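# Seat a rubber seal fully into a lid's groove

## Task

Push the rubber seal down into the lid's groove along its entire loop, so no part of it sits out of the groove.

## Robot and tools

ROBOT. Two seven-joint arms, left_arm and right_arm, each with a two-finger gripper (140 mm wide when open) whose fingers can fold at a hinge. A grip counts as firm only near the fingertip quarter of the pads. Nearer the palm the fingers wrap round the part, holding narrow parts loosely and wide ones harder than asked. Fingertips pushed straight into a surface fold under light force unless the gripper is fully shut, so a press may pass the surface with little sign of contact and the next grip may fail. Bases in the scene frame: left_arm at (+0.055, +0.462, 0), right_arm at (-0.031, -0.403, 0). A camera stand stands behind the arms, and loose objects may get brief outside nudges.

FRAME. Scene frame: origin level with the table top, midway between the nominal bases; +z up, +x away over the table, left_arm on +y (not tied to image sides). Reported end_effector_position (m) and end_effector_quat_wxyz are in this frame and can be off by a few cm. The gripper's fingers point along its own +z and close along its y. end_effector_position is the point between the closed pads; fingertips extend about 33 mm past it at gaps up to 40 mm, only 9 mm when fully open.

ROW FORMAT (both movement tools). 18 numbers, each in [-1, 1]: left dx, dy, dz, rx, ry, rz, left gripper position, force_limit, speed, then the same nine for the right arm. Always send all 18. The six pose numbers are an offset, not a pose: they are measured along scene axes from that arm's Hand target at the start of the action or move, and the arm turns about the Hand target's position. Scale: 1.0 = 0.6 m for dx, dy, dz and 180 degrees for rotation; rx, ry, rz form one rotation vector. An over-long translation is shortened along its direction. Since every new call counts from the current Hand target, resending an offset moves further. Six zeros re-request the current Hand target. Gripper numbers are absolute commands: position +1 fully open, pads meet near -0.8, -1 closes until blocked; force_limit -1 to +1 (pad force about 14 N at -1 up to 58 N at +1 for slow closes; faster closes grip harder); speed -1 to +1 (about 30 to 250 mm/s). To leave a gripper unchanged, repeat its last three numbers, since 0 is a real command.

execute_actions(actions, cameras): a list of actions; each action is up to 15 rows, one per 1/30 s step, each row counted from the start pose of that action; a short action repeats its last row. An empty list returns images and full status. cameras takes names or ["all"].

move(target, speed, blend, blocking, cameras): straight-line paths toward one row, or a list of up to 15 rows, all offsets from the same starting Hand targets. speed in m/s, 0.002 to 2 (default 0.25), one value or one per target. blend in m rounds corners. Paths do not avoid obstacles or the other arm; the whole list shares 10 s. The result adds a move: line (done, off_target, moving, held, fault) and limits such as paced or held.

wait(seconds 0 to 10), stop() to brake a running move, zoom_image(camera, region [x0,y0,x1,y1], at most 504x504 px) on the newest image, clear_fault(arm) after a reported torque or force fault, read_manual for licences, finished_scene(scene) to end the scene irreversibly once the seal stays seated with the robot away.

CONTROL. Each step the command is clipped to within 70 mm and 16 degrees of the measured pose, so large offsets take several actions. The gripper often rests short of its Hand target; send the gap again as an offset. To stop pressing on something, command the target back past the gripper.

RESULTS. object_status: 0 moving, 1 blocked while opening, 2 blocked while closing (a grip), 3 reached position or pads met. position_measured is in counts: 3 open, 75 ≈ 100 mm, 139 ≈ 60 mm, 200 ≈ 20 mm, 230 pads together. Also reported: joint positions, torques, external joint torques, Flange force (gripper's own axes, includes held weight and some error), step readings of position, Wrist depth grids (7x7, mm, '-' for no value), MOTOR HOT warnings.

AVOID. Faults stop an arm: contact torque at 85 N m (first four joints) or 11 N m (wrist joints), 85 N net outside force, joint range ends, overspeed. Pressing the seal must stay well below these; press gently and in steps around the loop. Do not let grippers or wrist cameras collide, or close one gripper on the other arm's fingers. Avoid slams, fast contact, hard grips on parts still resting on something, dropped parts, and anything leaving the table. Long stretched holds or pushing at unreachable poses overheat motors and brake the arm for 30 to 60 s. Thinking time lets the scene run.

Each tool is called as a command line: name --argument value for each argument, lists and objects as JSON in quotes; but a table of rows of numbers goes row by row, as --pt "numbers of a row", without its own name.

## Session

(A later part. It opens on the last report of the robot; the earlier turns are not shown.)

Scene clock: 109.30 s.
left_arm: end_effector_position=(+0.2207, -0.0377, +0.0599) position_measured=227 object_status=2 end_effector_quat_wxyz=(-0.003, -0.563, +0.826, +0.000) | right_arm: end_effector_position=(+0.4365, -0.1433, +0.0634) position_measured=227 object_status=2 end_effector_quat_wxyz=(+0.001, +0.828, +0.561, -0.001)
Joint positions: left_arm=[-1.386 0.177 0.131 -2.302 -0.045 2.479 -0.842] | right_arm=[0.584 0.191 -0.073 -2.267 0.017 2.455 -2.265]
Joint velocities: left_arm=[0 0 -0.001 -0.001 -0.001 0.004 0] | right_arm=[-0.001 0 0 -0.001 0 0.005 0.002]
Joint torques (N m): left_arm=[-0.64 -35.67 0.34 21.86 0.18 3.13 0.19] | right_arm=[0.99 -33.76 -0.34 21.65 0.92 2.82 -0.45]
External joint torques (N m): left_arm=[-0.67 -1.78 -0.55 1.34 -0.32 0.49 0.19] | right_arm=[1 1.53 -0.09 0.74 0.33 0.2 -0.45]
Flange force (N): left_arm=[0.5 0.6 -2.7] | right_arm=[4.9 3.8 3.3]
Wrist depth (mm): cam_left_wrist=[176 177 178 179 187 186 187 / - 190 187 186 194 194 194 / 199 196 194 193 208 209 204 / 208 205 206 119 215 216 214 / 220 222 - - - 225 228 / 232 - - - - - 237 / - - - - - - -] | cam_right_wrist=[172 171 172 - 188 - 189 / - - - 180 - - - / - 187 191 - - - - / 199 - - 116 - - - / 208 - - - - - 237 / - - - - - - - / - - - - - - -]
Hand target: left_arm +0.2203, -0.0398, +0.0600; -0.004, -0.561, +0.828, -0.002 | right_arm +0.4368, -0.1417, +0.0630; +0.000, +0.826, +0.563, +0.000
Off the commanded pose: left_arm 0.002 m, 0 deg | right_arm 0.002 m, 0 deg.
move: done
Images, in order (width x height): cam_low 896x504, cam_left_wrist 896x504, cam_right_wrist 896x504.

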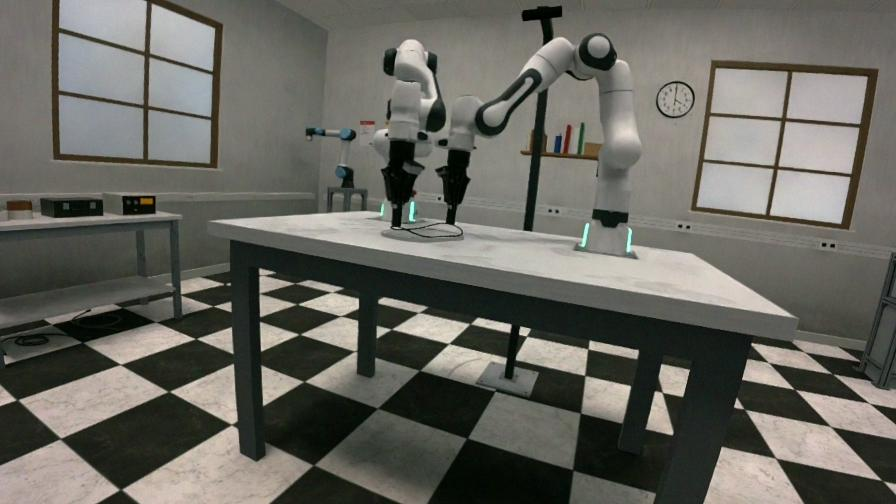

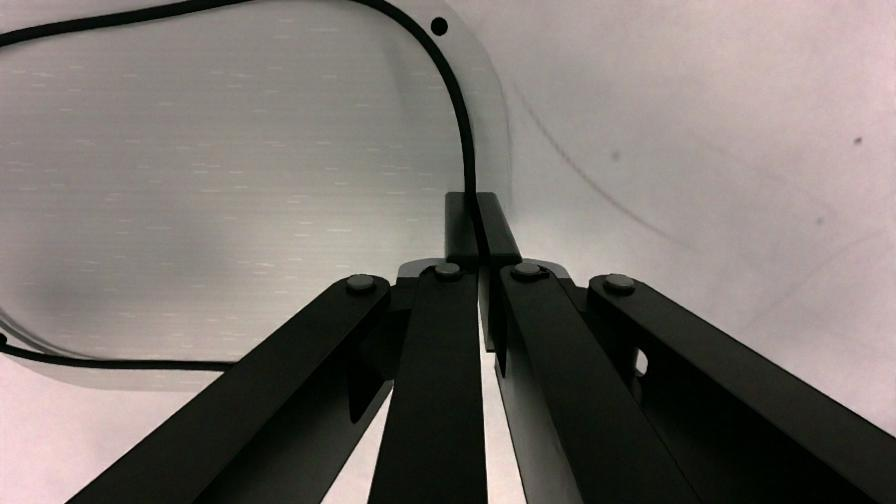

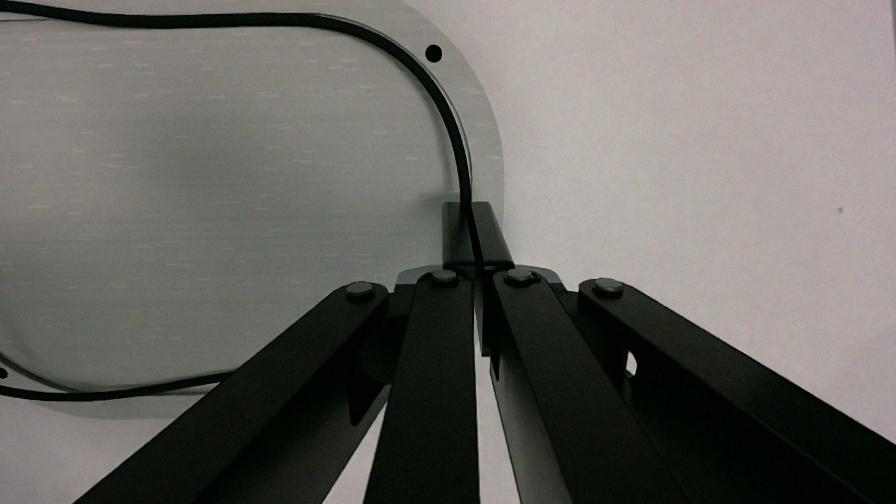

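move --pt "0 0 -0.0367 0 0 0 -1 -0.1 -1 0 0 -0.035 0 0 0 -1 -0.1 -1" --speed 0.05 --cameras '["cam_low","cam_left_wrist","cam_right_wrist"]'

zoom_image --camera "cam_left_wrist" --region '[380, 60, 560, 240]'

zoom_image --camera "cam_right_wrist" --region '[380, 60, 560, 240]'

zoom_image --camera "cam_low" --region '[360, 190, 480, 250]'

Scene clock: 113.10 s.
left_arm: end_effector_position=(+0.2203, -0.0394, +0.0388) position_measured=227 object_status=2 end_effector_quat_wxyz=(-0.003, -0.563, +0.826, -0.002) | right_arm: end_effector_position=(+0.4372, -0.1425, +0.0430) position_measured=227 object_status=2 end_effector_quat_wxyz=(+0.001, +0.827, +0.561, +0.000)
Joint positions: left_arm=[-1.385 0.223 0.127 -2.306 -0.057 2.531 -0.836] | right_arm=[0.584 0.234 -0.071 -2.272 0.023 2.504 -2.269]
Joint velocities: left_arm=[-0.001 0 -0.002 -0.001 -0.001 0.003 0.003] | right_arm=[-0.001 0 0 0 0.001 0.003 -0.002]
Joint torques (N m): left_arm=[-0.22 -36.78 0.69 20.79 0.14 3.05 0.2] | right_arm=[0.6 -34.53 -0.34 20.36 0.88 2.91 -0.39]
External joint torques (N m): left_arm=[-0.33 -1.96 -0.49 0.93 -0.33 0.39 0.2] | right_arm=[0.52 1.72 -0.13 -0.05 0.32 0.28 -0.39]
Flange force (N): left_arm=[-1.1 1.2 -3.2] | right_arm=[2.6 2.5 4.3]
Wrist depth (mm): cam_left_wrist=[160 159 159 159 168 167 167 / - 166 167 166 176 175 172 / 177 176 176 170 186 184 183 / 185 185 181 121 192 193 193 / 196 - - - - - 204 / 205 - - - - - 213 / - - - - - - -] | cam_right_wrist=[- 149 152 - - - - / 160 - - 162 - - - / - 168 171 - 188 - - / - - - 115 - - - / - - - - - 210 - / - - - - - - - / - - - - - - -]
Hand target: left_arm +0.2203, -0.0398, +0.0380; -0.004, -0.561, +0.828, -0.002 | right_arm +0.4368, -0.1417, +0.0420; +0.000, +0.826, +0.563, +0.000
Off the commanded pose: left_arm 0.001 m, 0 deg | right_arm 0.001 m, 0 deg.
move: done
Images, in order (width x height): cam_low 896x504, cam_left_wrist 896x504, cam_right_wrist 896x504.

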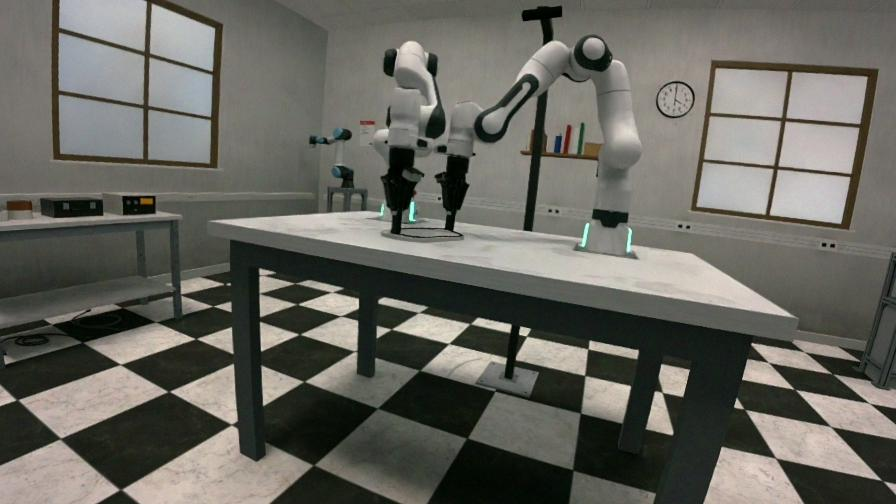

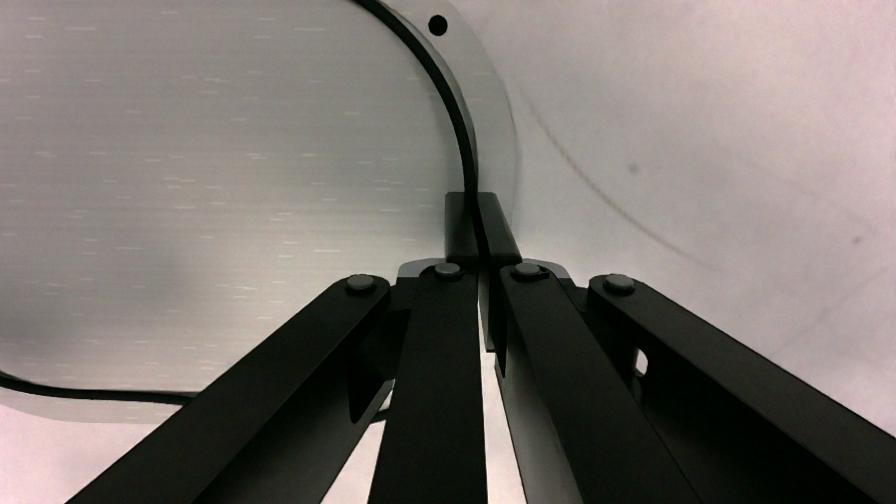

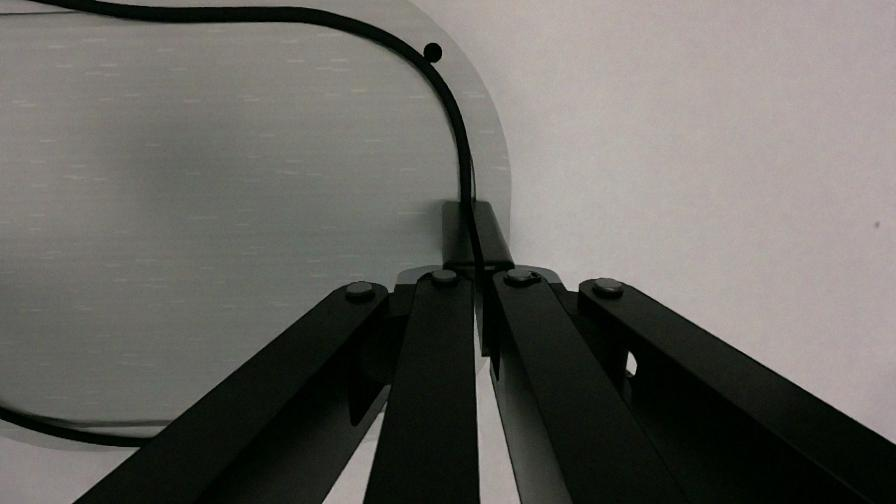

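Scaled by 2.800 from the camera's 896x504 image, which has a finer 1280x720 frame.

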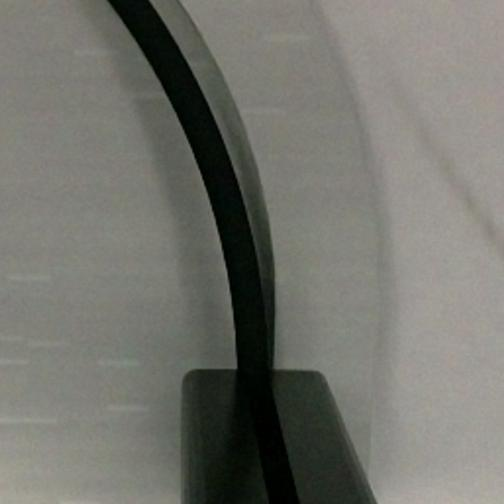

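Scaled by 2.800 from the camera's 896x504 image, which has a finer 1280x720 frame.

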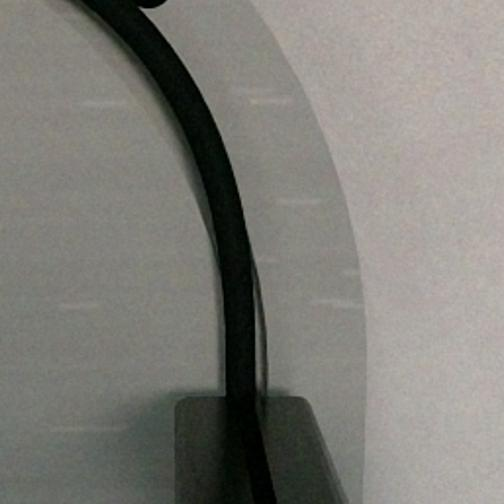

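Scaled by 4.200 from the camera's 896x504 image, which has a finer 1280x720 frame.

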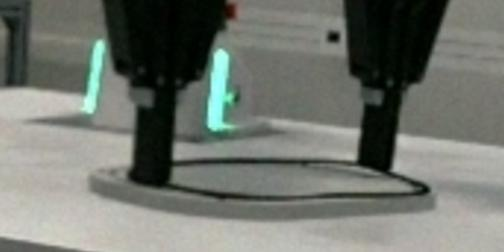

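move --pt "-0.0011 0.0004 -0.005 0 0 0 -1 -0.1 -1 0.0014 -0.0005 -0.005 0 0 0 -1 -0.1 -1" --speed 0.03 --cameras '[]'

move --pt "0 0 -0.0042 0 0 0 -1 -0.1 -1 0 0 -0.0042 0 0 0 -1 -0.1 -1" --speed 0.03 --cameras '["cam_left_wrist","cam_right_wrist","cam_low"]'

zoom_image --camera "cam_low" --region '[360, 190, 480, 250]'

Scene clock: 115.73 s.
left_arm: end_effector_position=(+0.2201, -0.0397, +0.0363) position_measured=227 object_status=2 end_effector_quat_wxyz=(-0.003, -0.563, +0.827, -0.002) | right_arm: end_effector_position=(+0.4382, -0.1423, +0.0410) position_measured=227 object_status=2 end_effector_quat_wxyz=(+0.001, +0.827, +0.562, +0.000)
Joint positions: left_arm=[-1.385 0.228 0.126 -2.307 -0.058 2.538 -0.835] | right_arm=[0.583 0.239 -0.071 -2.271 0.024 2.511 -2.271]
Joint velocities: left_arm=[0.001 0.002 -0.001 0 0.002 0.005 0.001] | right_arm=[within noise]
Joint torques (N m): left_arm=[-0.48 -36.58 0.54 20.39 0.13 3.01 0.23] | right_arm=[0.88 -33.32 -0.48 20.35 0.87 2.87 -0.47]
External joint torques (N m): left_arm=[-0.61 -1.77 -0.67 0.71 -0.33 0.37 0.23] | right_arm=[0.92 3.01 -0.16 0.06 0.31 0.24 -0.47]
Flange force (N): left_arm=[-1.0 1.7 -2.8] | right_arm=[5.4 4.4 6.9]
Wrist depth (mm): cam_left_wrist=[160 157 156 157 166 165 164 / 167 165 164 163 174 173 172 / 174 171 172 169 182 181 181 / 184 185 180 120 190 191 190 / 194 190 - - - 198 200 / 203 - - - - - 209 / - - - - - - -] | cam_right_wrist=[- 153 153 - - - 168 / 159 - - - - - - / - 169 168 170 - - - / 173 174 178 116 - 189 - / - - 94 - - - - / - - - - - - - / - - - - - - -]
Hand target: left_arm +0.2197, -0.0396, +0.0350; -0.004, -0.561, +0.828, -0.002 | right_arm +0.4376, -0.1420, +0.0390; +0.000, +0.826, +0.563, +0.000
Off the commanded pose: left_arm 0.001 m, 0 deg | right_arm 0.002 m, 0 deg.
move: done
No camera images: "cameras" was empty.

Scene clock: 116.43 s.
left_arm: end_effector_position=(+0.2200, -0.0400, +0.0341) position_measured=227 object_status=2 end_effector_quat_wxyz=(-0.003, -0.563, +0.827, -0.002) | right_arm: end_effector_position=(+0.4386, -0.1425, +0.0388) position_measured=227 object_status=2 end_effector_quat_wxyz=(+0.001, +0.827, +0.562, +0.001)
Joint positions: left_arm=[-1.385 0.234 0.125 -2.307 -0.06 2.544 -0.834] | right_arm=[0.582 0.244 -0.071 -2.271 0.025 2.516 -2.272]
Joint torques (N m): left_arm=[-0.29 -36.48 0.66 19.89 0.09 2.93 0.25] | right_arm=[0.54 -33.01 -0.29 19.82 0.9 2.97 -0.43]
External joint torques (N m): left_arm=[-0.41 -1.57 -0.57 0.22 -0.36 0.27 0.25] | right_arm=[0.51 3.38 -0.03 -0.43 0.35 0.33 -0.43]
Flange force (N): left_arm=[-2.1 2.2 -2.5] | right_arm=[4.5 4.1 8.1]
Wrist depth (mm): cam_left_wrist=[- 155 155 160 164 163 163 / 165 163 162 160 172 171 169 / 172 - 169 167 180 179 179 / 181 182 176 121 187 189 188 / 192 189 - - - 197 198 / 200 - - - - - 206 / - - - - - - -] | cam_right_wrist=[- 151 151 - - - - / - - - 159 - - - / - 167 - 167 - - 183 / - 173 175 128 - 193 - / - 182 - - - - - / - - - - - - - / - - - - - - -]
Hand target: left_arm +0.2197, -0.0396, +0.0325; -0.004, -0.561, +0.828, -0.002 | right_arm +0.4376, -0.1420, +0.0365; +0.000, +0.826, +0.563, +0.000
Off the commanded pose: left_arm 0.002 m, 0 deg | right_arm 0.003 m, 0 deg.
move: done
Images, in order (width x height): cam_low 896x504, cam_left_wrist 896x504, cam_right_wrist 896x504.

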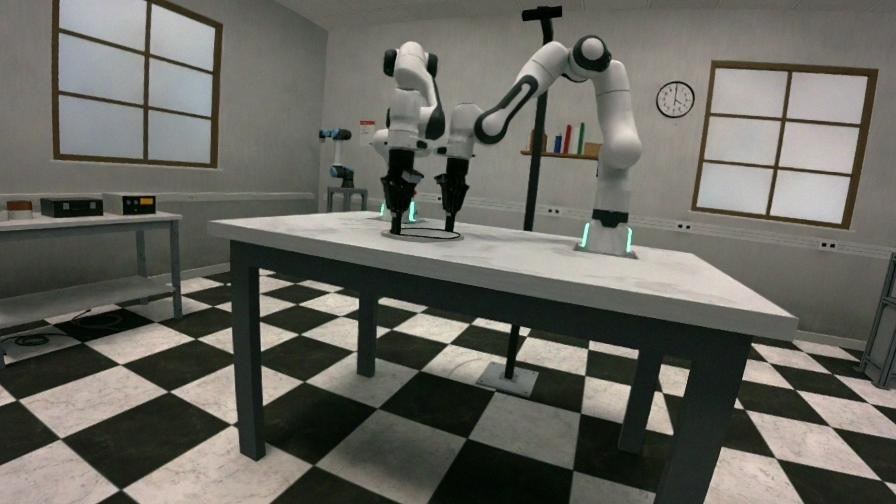

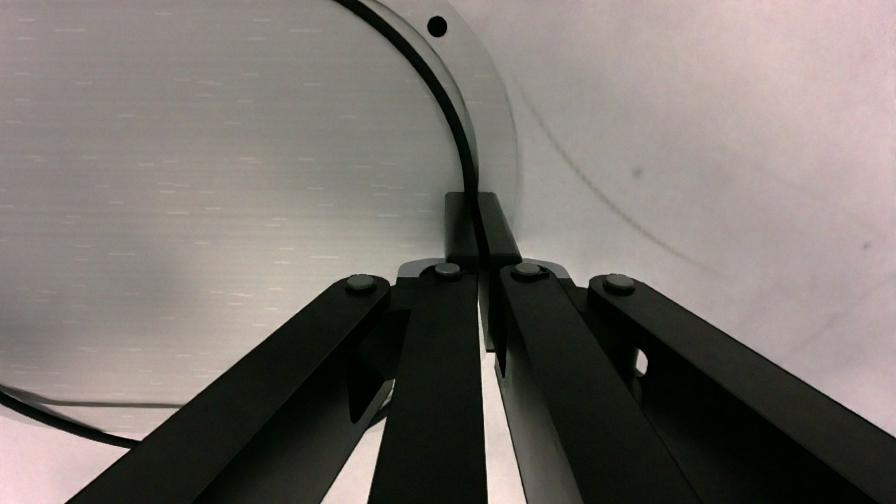

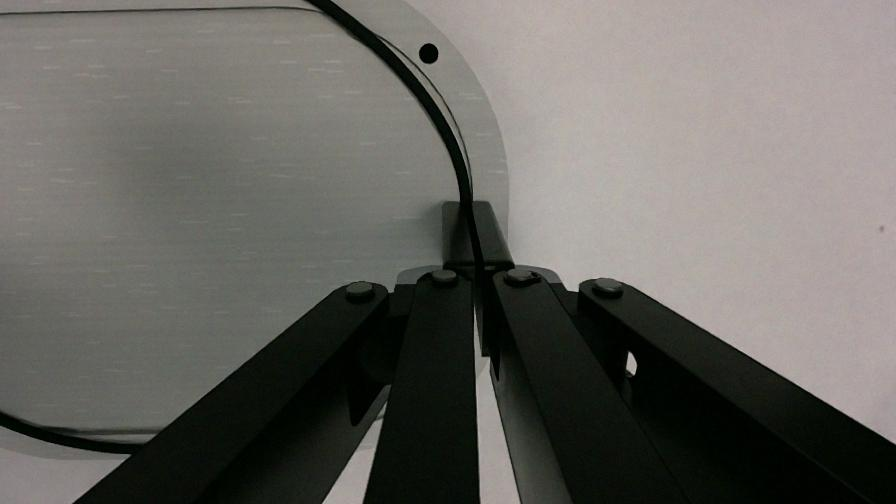

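Scaled by 4.200 from the camera's 896x504 image, which has a finer 1280x720 frame.

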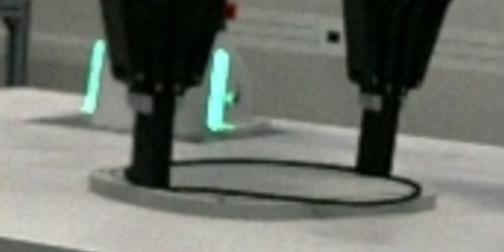

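move --pt "0 0 0.0025 0 0 0 -0.467 -0.1 0 0 0 0.0067 0 0 0 -0.467 -0.1 0" --pt "0 0 0.0075 0 0 0 -1 -0.1 -1 0 0 0.0125 0 0 0 -1 -0.1 -1" --pt "0 0 -0.0067 0 0 0 -1 -0.1 -1 0 0 -0.0033 0 0 0 -1 -0.1 -1" --speed 0.03 --cameras '["cam_left_wrist","cam_right_wrist","cam_low"]'

zoom_image --camera "cam_left_wrist" --region '[400, 120, 540, 260]'

zoom_image --camera "cam_right_wrist" --region '[400, 120, 540, 260]'

Scene clock: 122.27 s.
left_arm: end_effector_position=(+0.2200, -0.0418, +0.0332) position_measured=231 object_status=3 end_effector_quat_wxyz=(-0.004, -0.563, +0.827, -0.005) | right_arm: end_effector_position=(+0.4395, -0.1417, +0.0393) position_measured=231 object_status=3 end_effector_quat_wxyz=(+0.001, +0.827, +0.562, +0.002)
Joint positions: left_arm=[-1.385 0.236 0.124 -2.307 -0.062 2.553 -0.832] | right_arm=[0.581 0.244 -0.07 -2.27 0.025 2.519 -2.272]
Joint velocities: left_arm=[0 0.001 0 0 -0.001 0.003 0.002] | right_arm=[-0.001 0 0.001 0 -0.001 0.004 0]
Joint torques (N m): left_arm=[-0.11 -33.19 0.69 19.23 0.15 3.26 0.23] | right_arm=[0.54 -30.81 -0.48 19.25 0.87 3.22 -0.45]
External joint torques (N m): left_arm=[-0.16 1.79 -0.47 -0.35 -0.31 0.6 0.23] | right_arm=[0.47 5.67 -0.27 -1.04 0.32 0.57 -0.45]
Flange force (N): left_arm=[1.7 -1.6 5.8] | right_arm=[6.5 6.0 13.6]
Wrist depth (mm): cam_left_wrist=[157 155 155 161 164 164 162 / 164 164 161 160 171 171 169 / 171 170 171 165 179 178 178 / - 181 176 119 186 187 186 / 192 188 - - 92 195 197 / 200 - - - - - 205 / - - - - - - -] | cam_right_wrist=[- 150 152 - - - - / - - - 159 - - 171 / - - 167 167 - - - / 171 174 177 118 - - - / - 183 - - - - - / - - - - - - - / - - - - - - -]
Hand target: left_arm +0.2197, -0.0396, +0.0285; -0.004, -0.561, +0.828, -0.002 | right_arm +0.4376, -0.1420, +0.0345; +0.000, +0.826, +0.563, +0.000
Off the commanded pose: left_arm 0.005 m, 0 deg | right_arm 0.005 m, 0 deg.
move: off_target (left_arm, right_arm)
Images, in order (width x height): cam_low 896x504, cam_left_wrist 896x504, cam_right_wrist 896x504.

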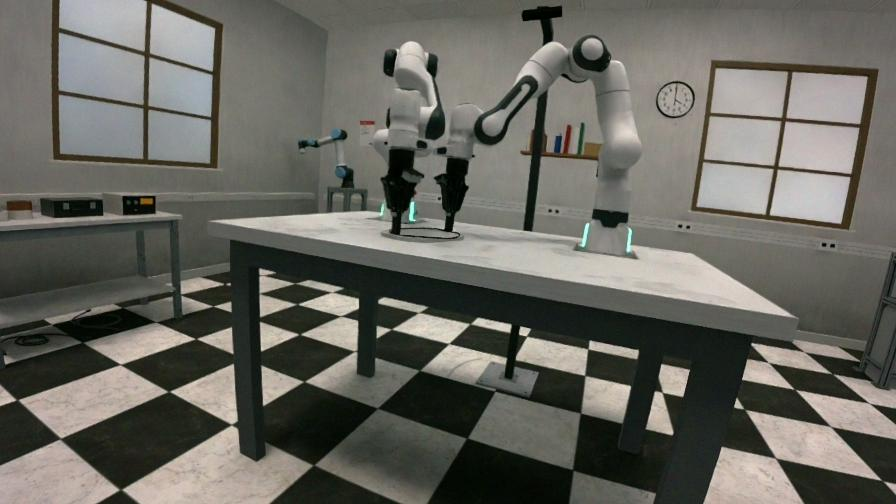

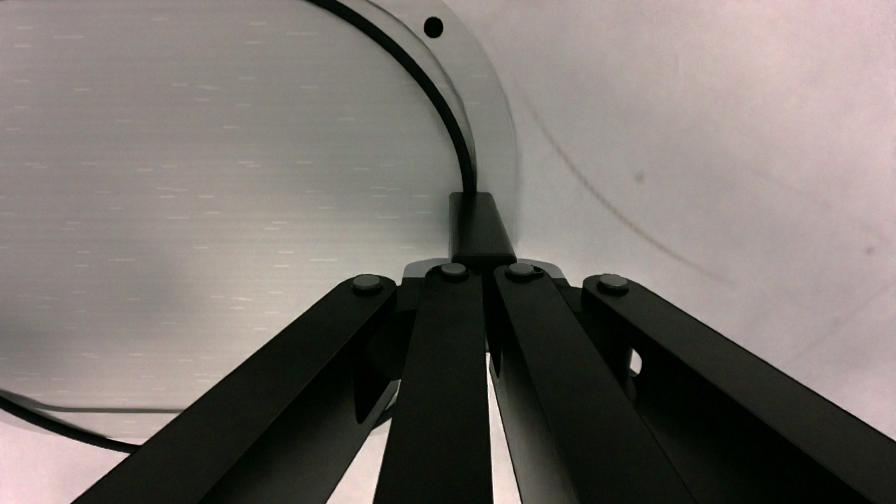

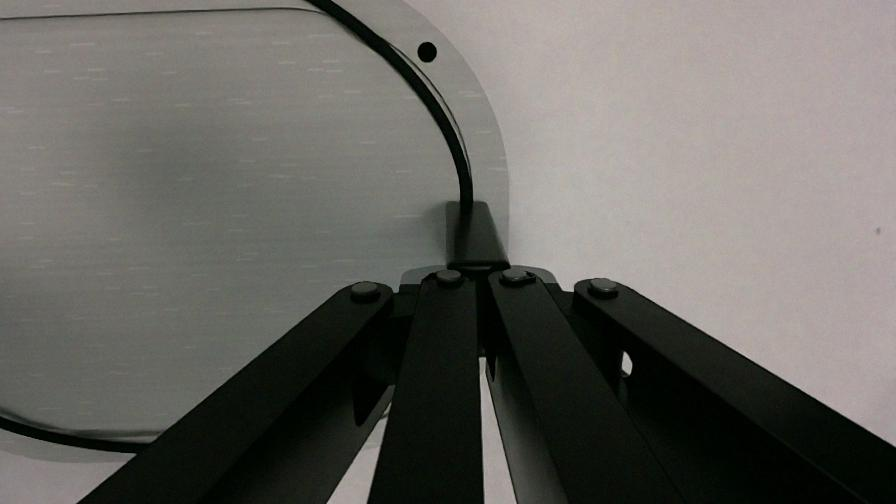

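Scaled by 3.600 from the camera's 896x504 image, which has a finer 1280x720 frame.

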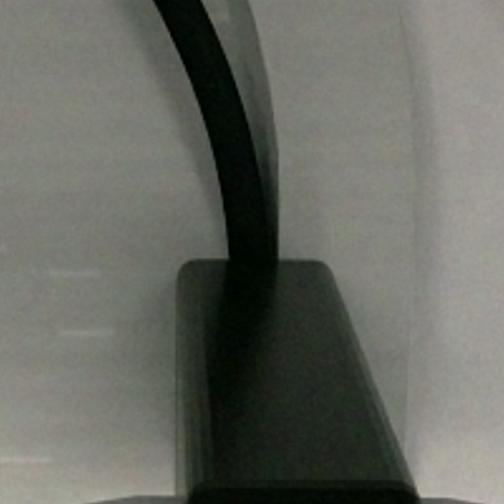

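Scaled by 3.600 from the camera's 896x504 image, which has a finer 1280x720 frame.

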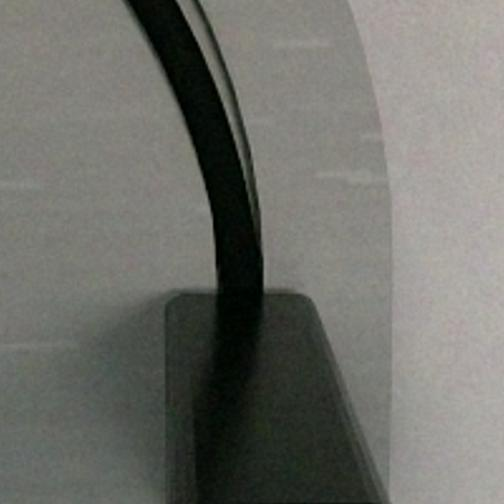

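move --pt "0 0.003 -0.01 0 0 0 -1 -0.1 -1 -0.003 0 -0.01 0 0 0 -1 -0.1 -1" --speed 0.02 --cameras '["cam_left_wrist","cam_right_wrist"]'

zoom_image --camera "cam_left_wrist" --region '[400, 120, 540, 260]'

zoom_image --camera "cam_right_wrist" --region '[400, 120, 540, 260]'

Scene clock: 124.27 s.
left_arm: end_effector_position=(+0.2211, -0.0452, +0.0329) position_measured=231 object_status=3 end_effector_quat_wxyz=(-0.007, -0.563, +0.827, -0.011) | right_arm: end_effector_position=(+0.4422, -0.1390, +0.0391) position_measured=231 object_status=3 end_effector_quat_wxyz=(+0.002, +0.827, +0.562, +0.009)
Joint positions: left_arm=[-1.384 0.239 0.123 -2.309 -0.066 2.569 -0.829] | right_arm=[0.581 0.246 -0.068 -2.272 0.026 2.535 -2.272]
Joint velocities: left_arm=[0.001 0 -0.001 0 -0.001 0.004 0.001] | right_arm=[0 0.001 0.001 0 0 0.003 0.001]
Joint torques (N m): left_arm=[0.15 -29.79 0.84 16.74 0.21 2.97 0.24] | right_arm=[0.63 -26.86 -0.48 16.13 0.91 3.08 -0.38]
External joint torques (N m): left_arm=[0.23 5.11 -0.2 -2.75 -0.25 0.29 0.24] | right_arm=[0.7 9.62 -0.15 -4.11 0.36 0.4 -0.38]
Flange force (N): left_arm=[0.6 -1.7 12.7] | right_arm=[5.3 4.4 22.2]
Wrist depth (mm): cam_left_wrist=[- 157 155 161 164 162 161 / 166 164 162 163 170 170 168 / 173 171 - 167 179 178 175 / 182 180 178 119 186 187 185 / 191 188 - - 92 193 194 / 200 - - - - - 203 / - - - - - - -] | cam_right_wrist=[151 152 148 - - 172 168 / - 156 159 - - - - / 163 162 - - - - - / - 172 - 142 - - - / 180 - 94 - - - - / - - - - - - - / - - - - - - -]
Hand target: left_arm +0.2197, -0.0378, +0.0225; -0.004, -0.561, +0.828, -0.002 | right_arm +0.4358, -0.1420, +0.0285; +0.000, +0.826, +0.563, +0.000
Off the commanded pose: left_arm 0.013 m, 1 deg | right_arm 0.013 m, 1 deg.
move: off_target (left_arm, right_arm)
Images, in order (width x height): cam_left_wrist 896x504, cam_right_wrist 896x504.

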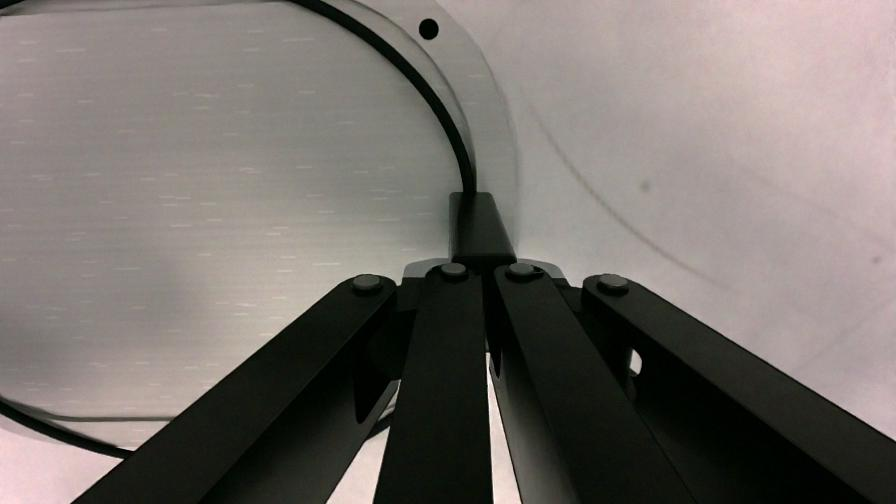

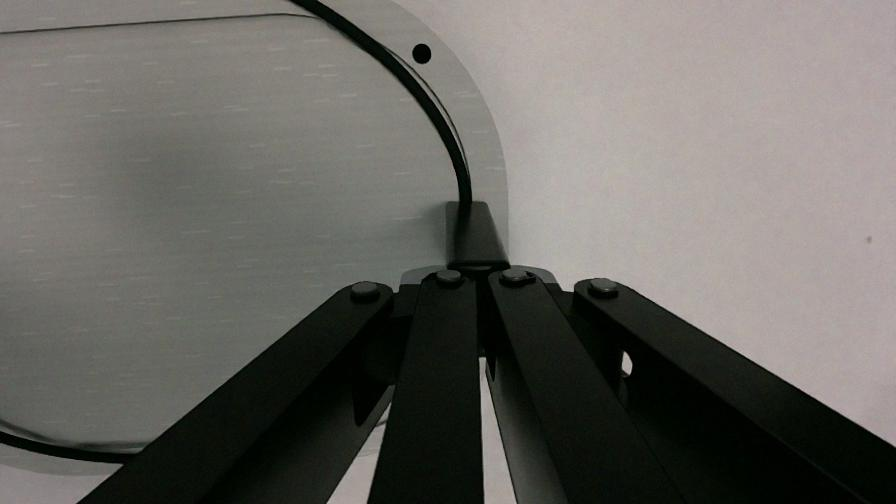

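Scaled by 3.600 from the camera's 896x504 image, which has a finer 1280x720 frame.

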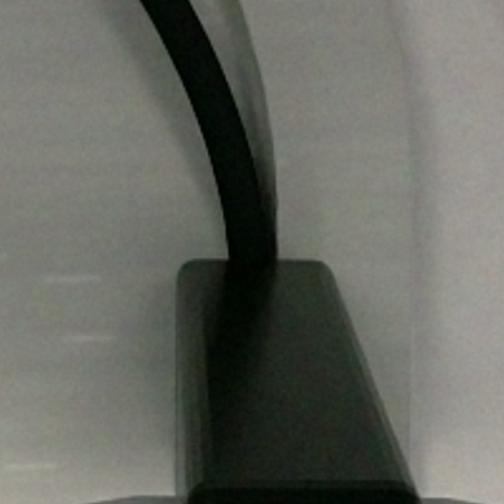

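Scaled by 3.600 from the camera's 896x504 image, which has a finer 1280x720 frame.

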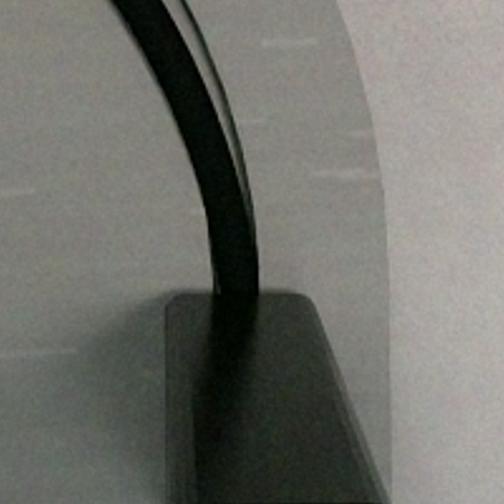

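move --pt "0.0023 -0.0123 0.0208 0 0 0 -1 -0.1 -1 0.0107 0.005 0.021 0 0 0 -1 -0.1 -1" --pt "0.0023 -0.0123 0.0208 0 0 0 -0.467 -0.1 0 0.0107 0.005 0.021 0 0 0 -0.467 -0.1 0" --pt "0.0023 -0.0123 0.0425 0 0 0 -0.467 -0.1 0 0.0107 0.005 0.0425 0 0 0 -0.467 -0.1 0" --pt "0.0155 0.0184 0.0425 0 0 -0.044 -0.467 -0.1 0 -0.0018 -0.0258 0.0425 0 0 -0.028 -0.467 -0.1 0" --speed '[0.04,0.04,0.05,0.06]' --cameras '["cam_left_wrist","cam_right_wrist","cam_low"]'

zoom_image --camera "cam_left_wrist" --region '[400, 120, 540, 260]'

zoom_image --camera "cam_right_wrist" --region '[400, 120, 540, 260]'

Scene clock: 133.23 s.
left_arm: end_effector_position=(+0.2284, -0.0261, +0.0469) position_measured=188 object_status=3 end_effector_quat_wxyz=(-0.004, -0.507, +0.862, +0.000) | right_arm: end_effector_position=(+0.4343, -0.1572, +0.0536) position_measured=188 object_status=3 end_effector_quat_wxyz=(+0.001, +0.847, +0.531, -0.001)
Joint positions: left_arm=[-1.348 0.184 0.114 -2.335 -0.049 2.517 -0.684] | right_arm=[0.58 0.19 -0.09 -2.301 0.026 2.488 -2.22]
Joint velocities: left_arm=[0.001 0.001 -0.001 0.001 -0.001 0 0.006] | right_arm=[within noise]
Joint torques (N m): left_arm=[-0.38 -36.94 0.55 20.52 0.43 2.98 0.28] | right_arm=[0.99 -34.42 -1.05 20.12 0.58 2.86 0.16]
External joint torques (N m): left_arm=[-0.35 -3.41 -0.22 0.66 -0.03 0.37 0.28] | right_arm=[0.96 0.63 -0.75 -0.55 0.01 0.21 0.16]
Flange force (N): left_arm=[-4.0 4.7 -6.5] | right_arm=[-0.1 -1.3 1.8]
Wrist depth (mm): cam_left_wrist=[167 167 166 167 175 174 172 / 175 175 174 171 184 183 180 / 184 183 180 179 193 192 193 / 193 194 - 147 199 199 201 / - 203 - 202 - - 210 / - - - 229 - - - / - - - - - - -] | cam_right_wrist=[- 162 - - - 181 - / - - - 173 - - 189 / - - - 180 - - 198 / - - - 173 115 - - / - - - 200 94 82 - / - - - - - - - / - - - - - - -]
Hand target: left_arm +0.2290, -0.0268, +0.0480; -0.004, -0.503, +0.864, -0.002 | right_arm +0.4348, -0.1575, +0.0540; +0.000, +0.850, +0.526, +0.000
Off the commanded pose: left_arm 0.001 m, 1 deg | right_arm 0.001 m, 1 deg.
move: done
Images, in order (width x height): cam_low 896x504, cam_left_wrist 896x504, cam_right_wrist 896x504.

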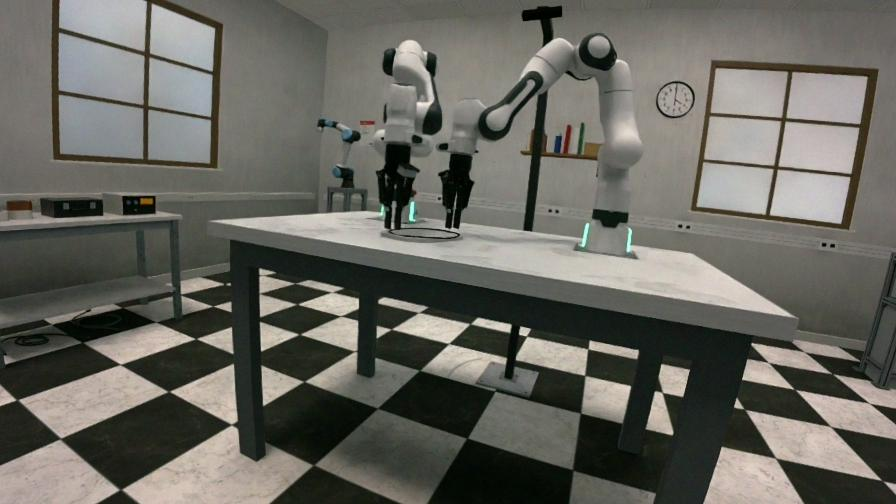

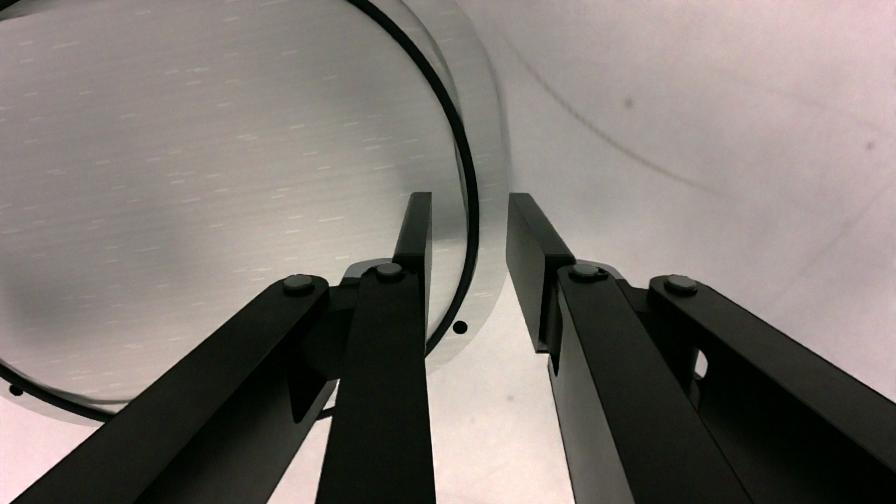

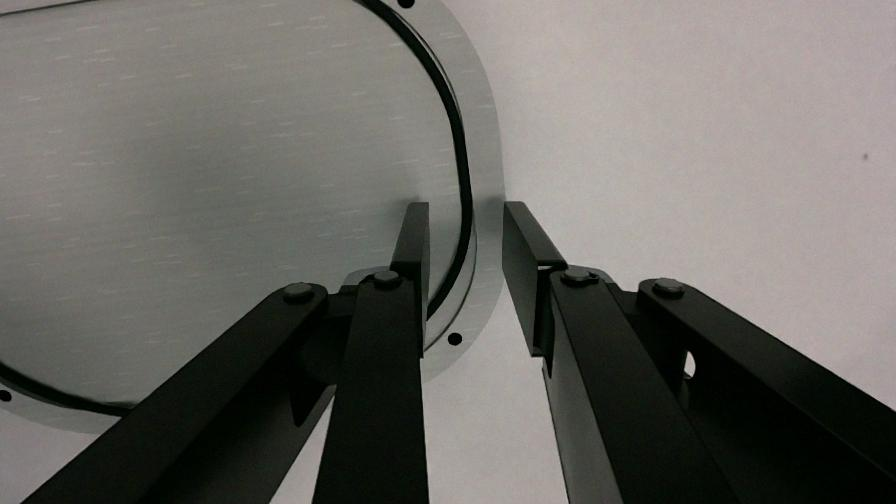

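Scaled by 3.600 from the camera's 896x504 image, which has a finer 1280x720 frame.

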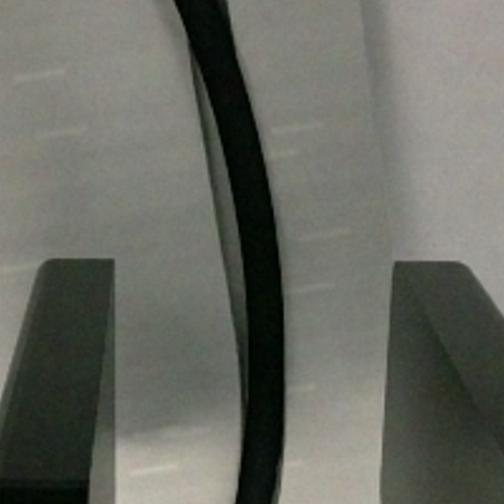

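Scaled by 3.600 from the camera's 896x504 image, which has a finer 1280x720 frame.

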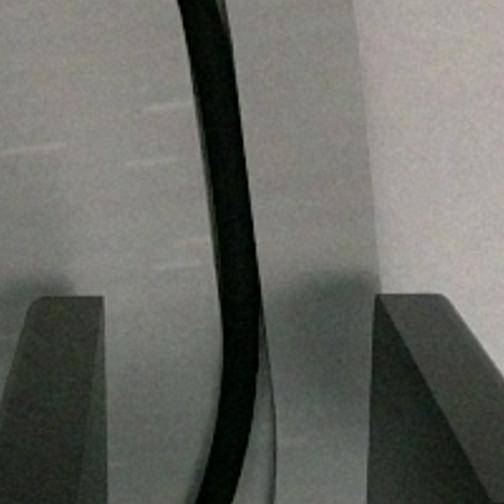

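move --pt "-0.0033 -0.013 0 0 0 0.044 -0.467 -0.1 0 0.0027 -0.0013 0 0 0 0 -0.467 -0.1 0" --pt "-0.0033 -0.013 0 0 0 0.044 -0.467 -0.1 0 0.0027 -0.0013 -0.0175 0 0 0 -1 -0.1 -1" --pt "-0.0033 -0.013 0 0 0 0.044 -0.467 -0.1 0 -0.004 -0.0045 -0.034 0 0 0 -1 -0.1 -1" --speed '[0.06,0.04,0.03]' --cameras '["cam_left_wrist","cam_right_wrist"]'

zoom_image --camera "cam_left_wrist" --region '[400, 120, 540, 260]'

zoom_image --camera "cam_right_wrist" --region '[400, 120, 540, 260]'

Scene clock: 145.40 s.
left_arm: end_effector_position=(+0.2274, -0.0347, +0.0486) position_measured=188 object_status=3 end_effector_quat_wxyz=(-0.004, -0.558, +0.830, -0.004) | right_arm: end_effector_position=(+0.4389, -0.1600, +0.0413) position_measured=231 object_status=3 end_effector_quat_wxyz=(+0.002, +0.850, +0.526, +0.007)
Joint positions: left_arm=[-1.371 0.195 0.129 -2.316 -0.053 2.518 -0.81] | right_arm=[0.573 0.214 -0.091 -2.313 0.029 2.54 -2.22]
Joint torques (N m): left_arm=[-0.7 -35.71 0.88 21.43 0.46 2.61 -0.16] | right_arm=[2.38 -28.17 1.12 16.45 1.08 2.97 -0.12]
External joint torques (N m): left_arm=[-0.68 -1.67 -0.04 1.37 -0.02 -0.05 -0.16] | right_arm=[2.51 7.02 1.62 -3.61 0.53 0.31 -0.12]
Flange force (N): left_arm=[1.4 0.4 -4.2] | right_arm=[4.7 -1.2 16.9]
Wrist depth (mm): cam_left_wrist=[170 169 168 171 177 176 174 / - 175 176 175 185 185 183 / 187 188 185 182 194 193 192 / 196 193 192 147 131 202 202 / 208 - - 205 - - 212 / - - - 229 - - - / - - - 244 - - -] | cam_right_wrist=[- 153 - 156 - - 172 / 159 157 - - - - - / - 168 - - - - - / - 174 175 112 - - - / - - - - - - 209 / - - - - - - - / - - - - - - -]
Hand target: left_arm +0.2270, -0.0346, +0.0480; -0.004, -0.561, +0.828, -0.002 | right_arm +0.4324, -0.1602, +0.0336; +0.000, +0.850, +0.526, +0.000
Off the commanded pose: left_arm 0.001 m, 0 deg | right_arm 0.010 m, 1 deg.
move: off_target (right_arm)
Images, in order (width x height): cam_left_wrist 896x504, cam_right_wrist 896x504.

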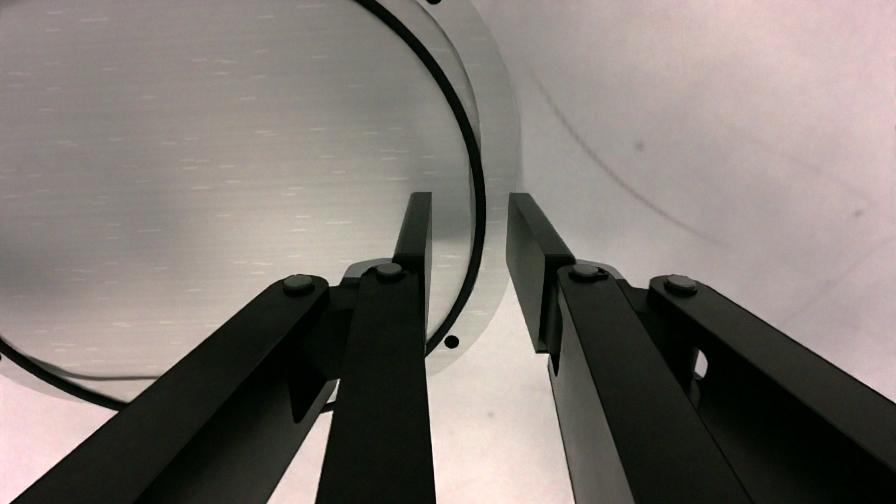

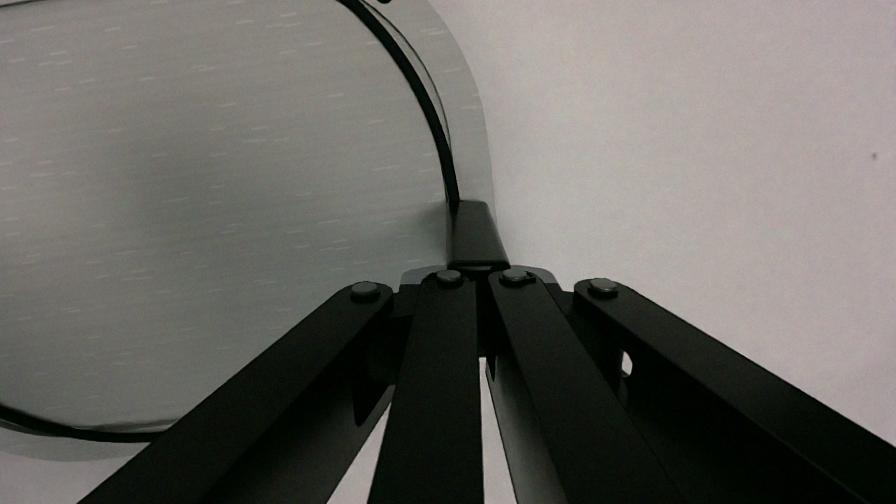

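Scaled by 3.600 from the camera's 896x504 image, which has a finer 1280x720 frame.

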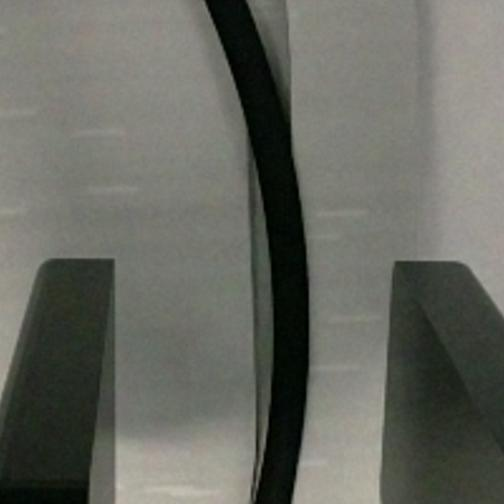

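Scaled by 3.600 from the camera's 896x504 image, which has a finer 1280x720 frame.

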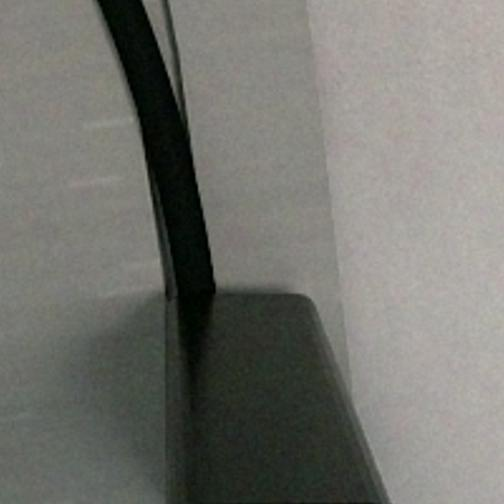

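move --pt "-0.0035 0.0014 0 0 0 0 -0.467 -0.1 0 0.0108 0.0003 0.0162 0 0 0 -1 -0.1 -1" --pt "-0.0035 0.0014 -0.0192 0 0 0 -1 -0.1 -1 0.0108 0.0003 0.0162 0 0 0 -0.467 -0.1 0" --pt "-0.0057 0.0118 -0.04 0 0 0 -1 -0.1 -1 0.0048 0.0033 0.034 0 0 0 -0.467 -0.1 0" --speed '[0.06,0.04,0.03]' --cameras '["cam_left_wrist","cam_right_wrist"]'

zoom_image --camera "cam_left_wrist" --region '[400, 120, 540, 260]'

zoom_image --camera "cam_right_wrist" --region '[400, 120, 540, 260]'

Scene clock: 153.60 s.
left_arm: end_effector_position=(+0.2286, -0.0333, +0.0329) position_measured=231 object_status=3 end_effector_quat_wxyz=(-0.005, -0.563, +0.827, -0.010) | right_arm: end_effector_position=(+0.4370, -0.1584, +0.0542) position_measured=188 object_status=3 end_effector_quat_wxyz=(+0.000, +0.850, +0.527, +0.002)
Joint positions: left_arm=[-1.368 0.22 0.127 -2.338 -0.06 2.577 -0.813] | right_arm=[0.575 0.19 -0.091 -2.301 0.029 2.493 -2.22]
Joint velocities: left_arm=[within noise] | right_arm=[0 0 0 0.001 0.001 -0.005 -0.001]
Joint torques (N m): left_arm=[-2 -29.41 -1.19 16.3 -0.27 3.06 0] | right_arm=[1.4 -34.32 -0.87 20.2 0.45 2.41 0.17]
External joint torques (N m): left_arm=[-1.98 4.75 -2.22 -3.13 -0.72 0.37 0] | right_arm=[1.4 0.54 -0.53 -0.35 -0.13 -0.23 0.17]
Flange force (N): left_arm=[1.9 3.0 12.7] | right_arm=[1.0 -1.3 0.4]
Wrist depth (mm): cam_left_wrist=[158 156 155 154 162 162 161 / 166 164 162 160 173 170 167 / 172 171 170 168 177 178 177 / 182 180 177 119 186 186 184 / - 188 - - 92 194 195 / - - - - - - 199 / - - - - - - -] | cam_right_wrist=[- 162 165 167 - - - / - 171 - - - - 190 / - - - - - - - / - - - 172 110 - 207 / - - - - 94 94 - / - - - 226 - - - / - - - - - - -]
Hand target: left_arm +0.2236, -0.0275, +0.0240; -0.004, -0.561, +0.828, -0.002 | right_arm +0.4352, -0.1582, +0.0540; +0.000, +0.850, +0.526, +0.000
Off the commanded pose: left_arm 0.012 m, 1 deg | right_arm 0.002 m, 0 deg.
move: off_target (left_arm)
Images, in order (width x height): cam_left_wrist 896x504, cam_right_wrist 896x504.

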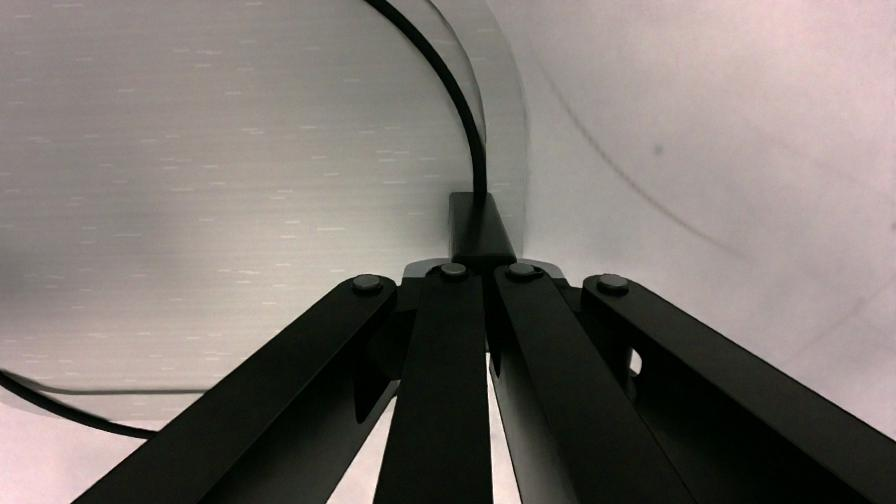

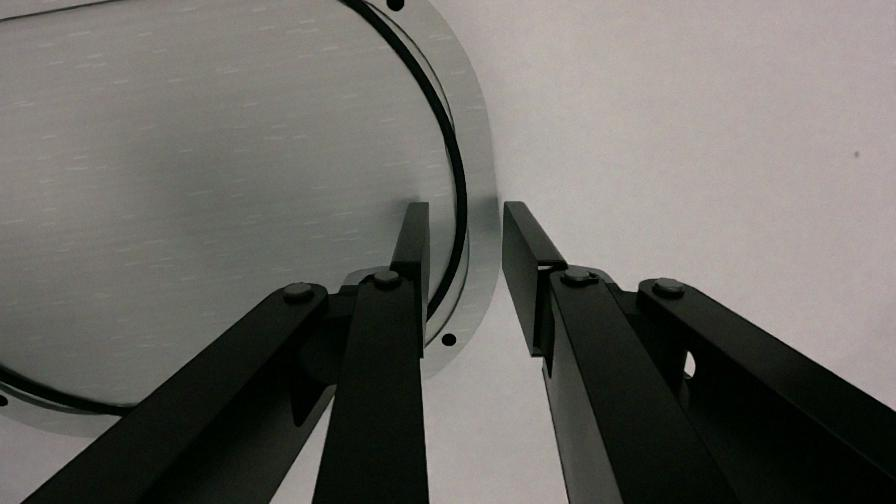

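Scaled by 3.600 from the camera's 896x504 image, which has a finer 1280x720 frame.

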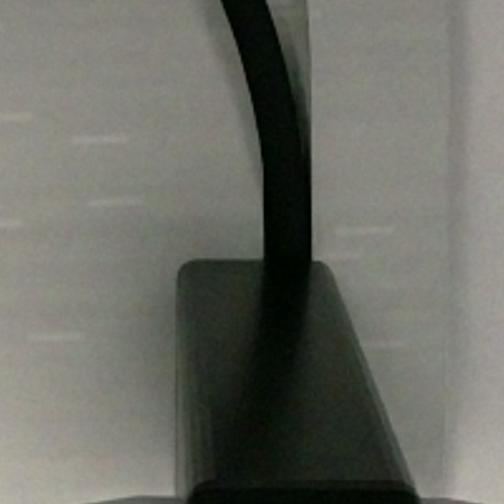

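Scaled by 3.600 from the camera's 896x504 image, which has a finer 1280x720 frame.

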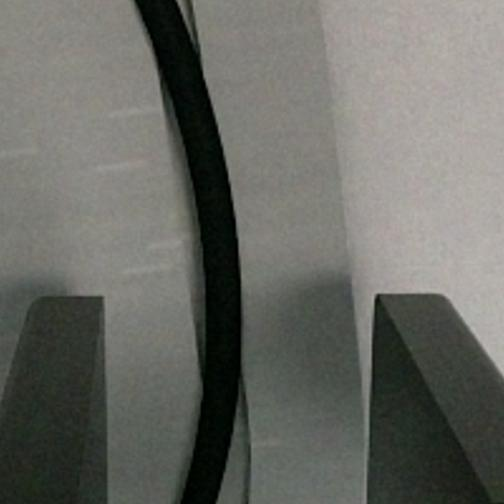

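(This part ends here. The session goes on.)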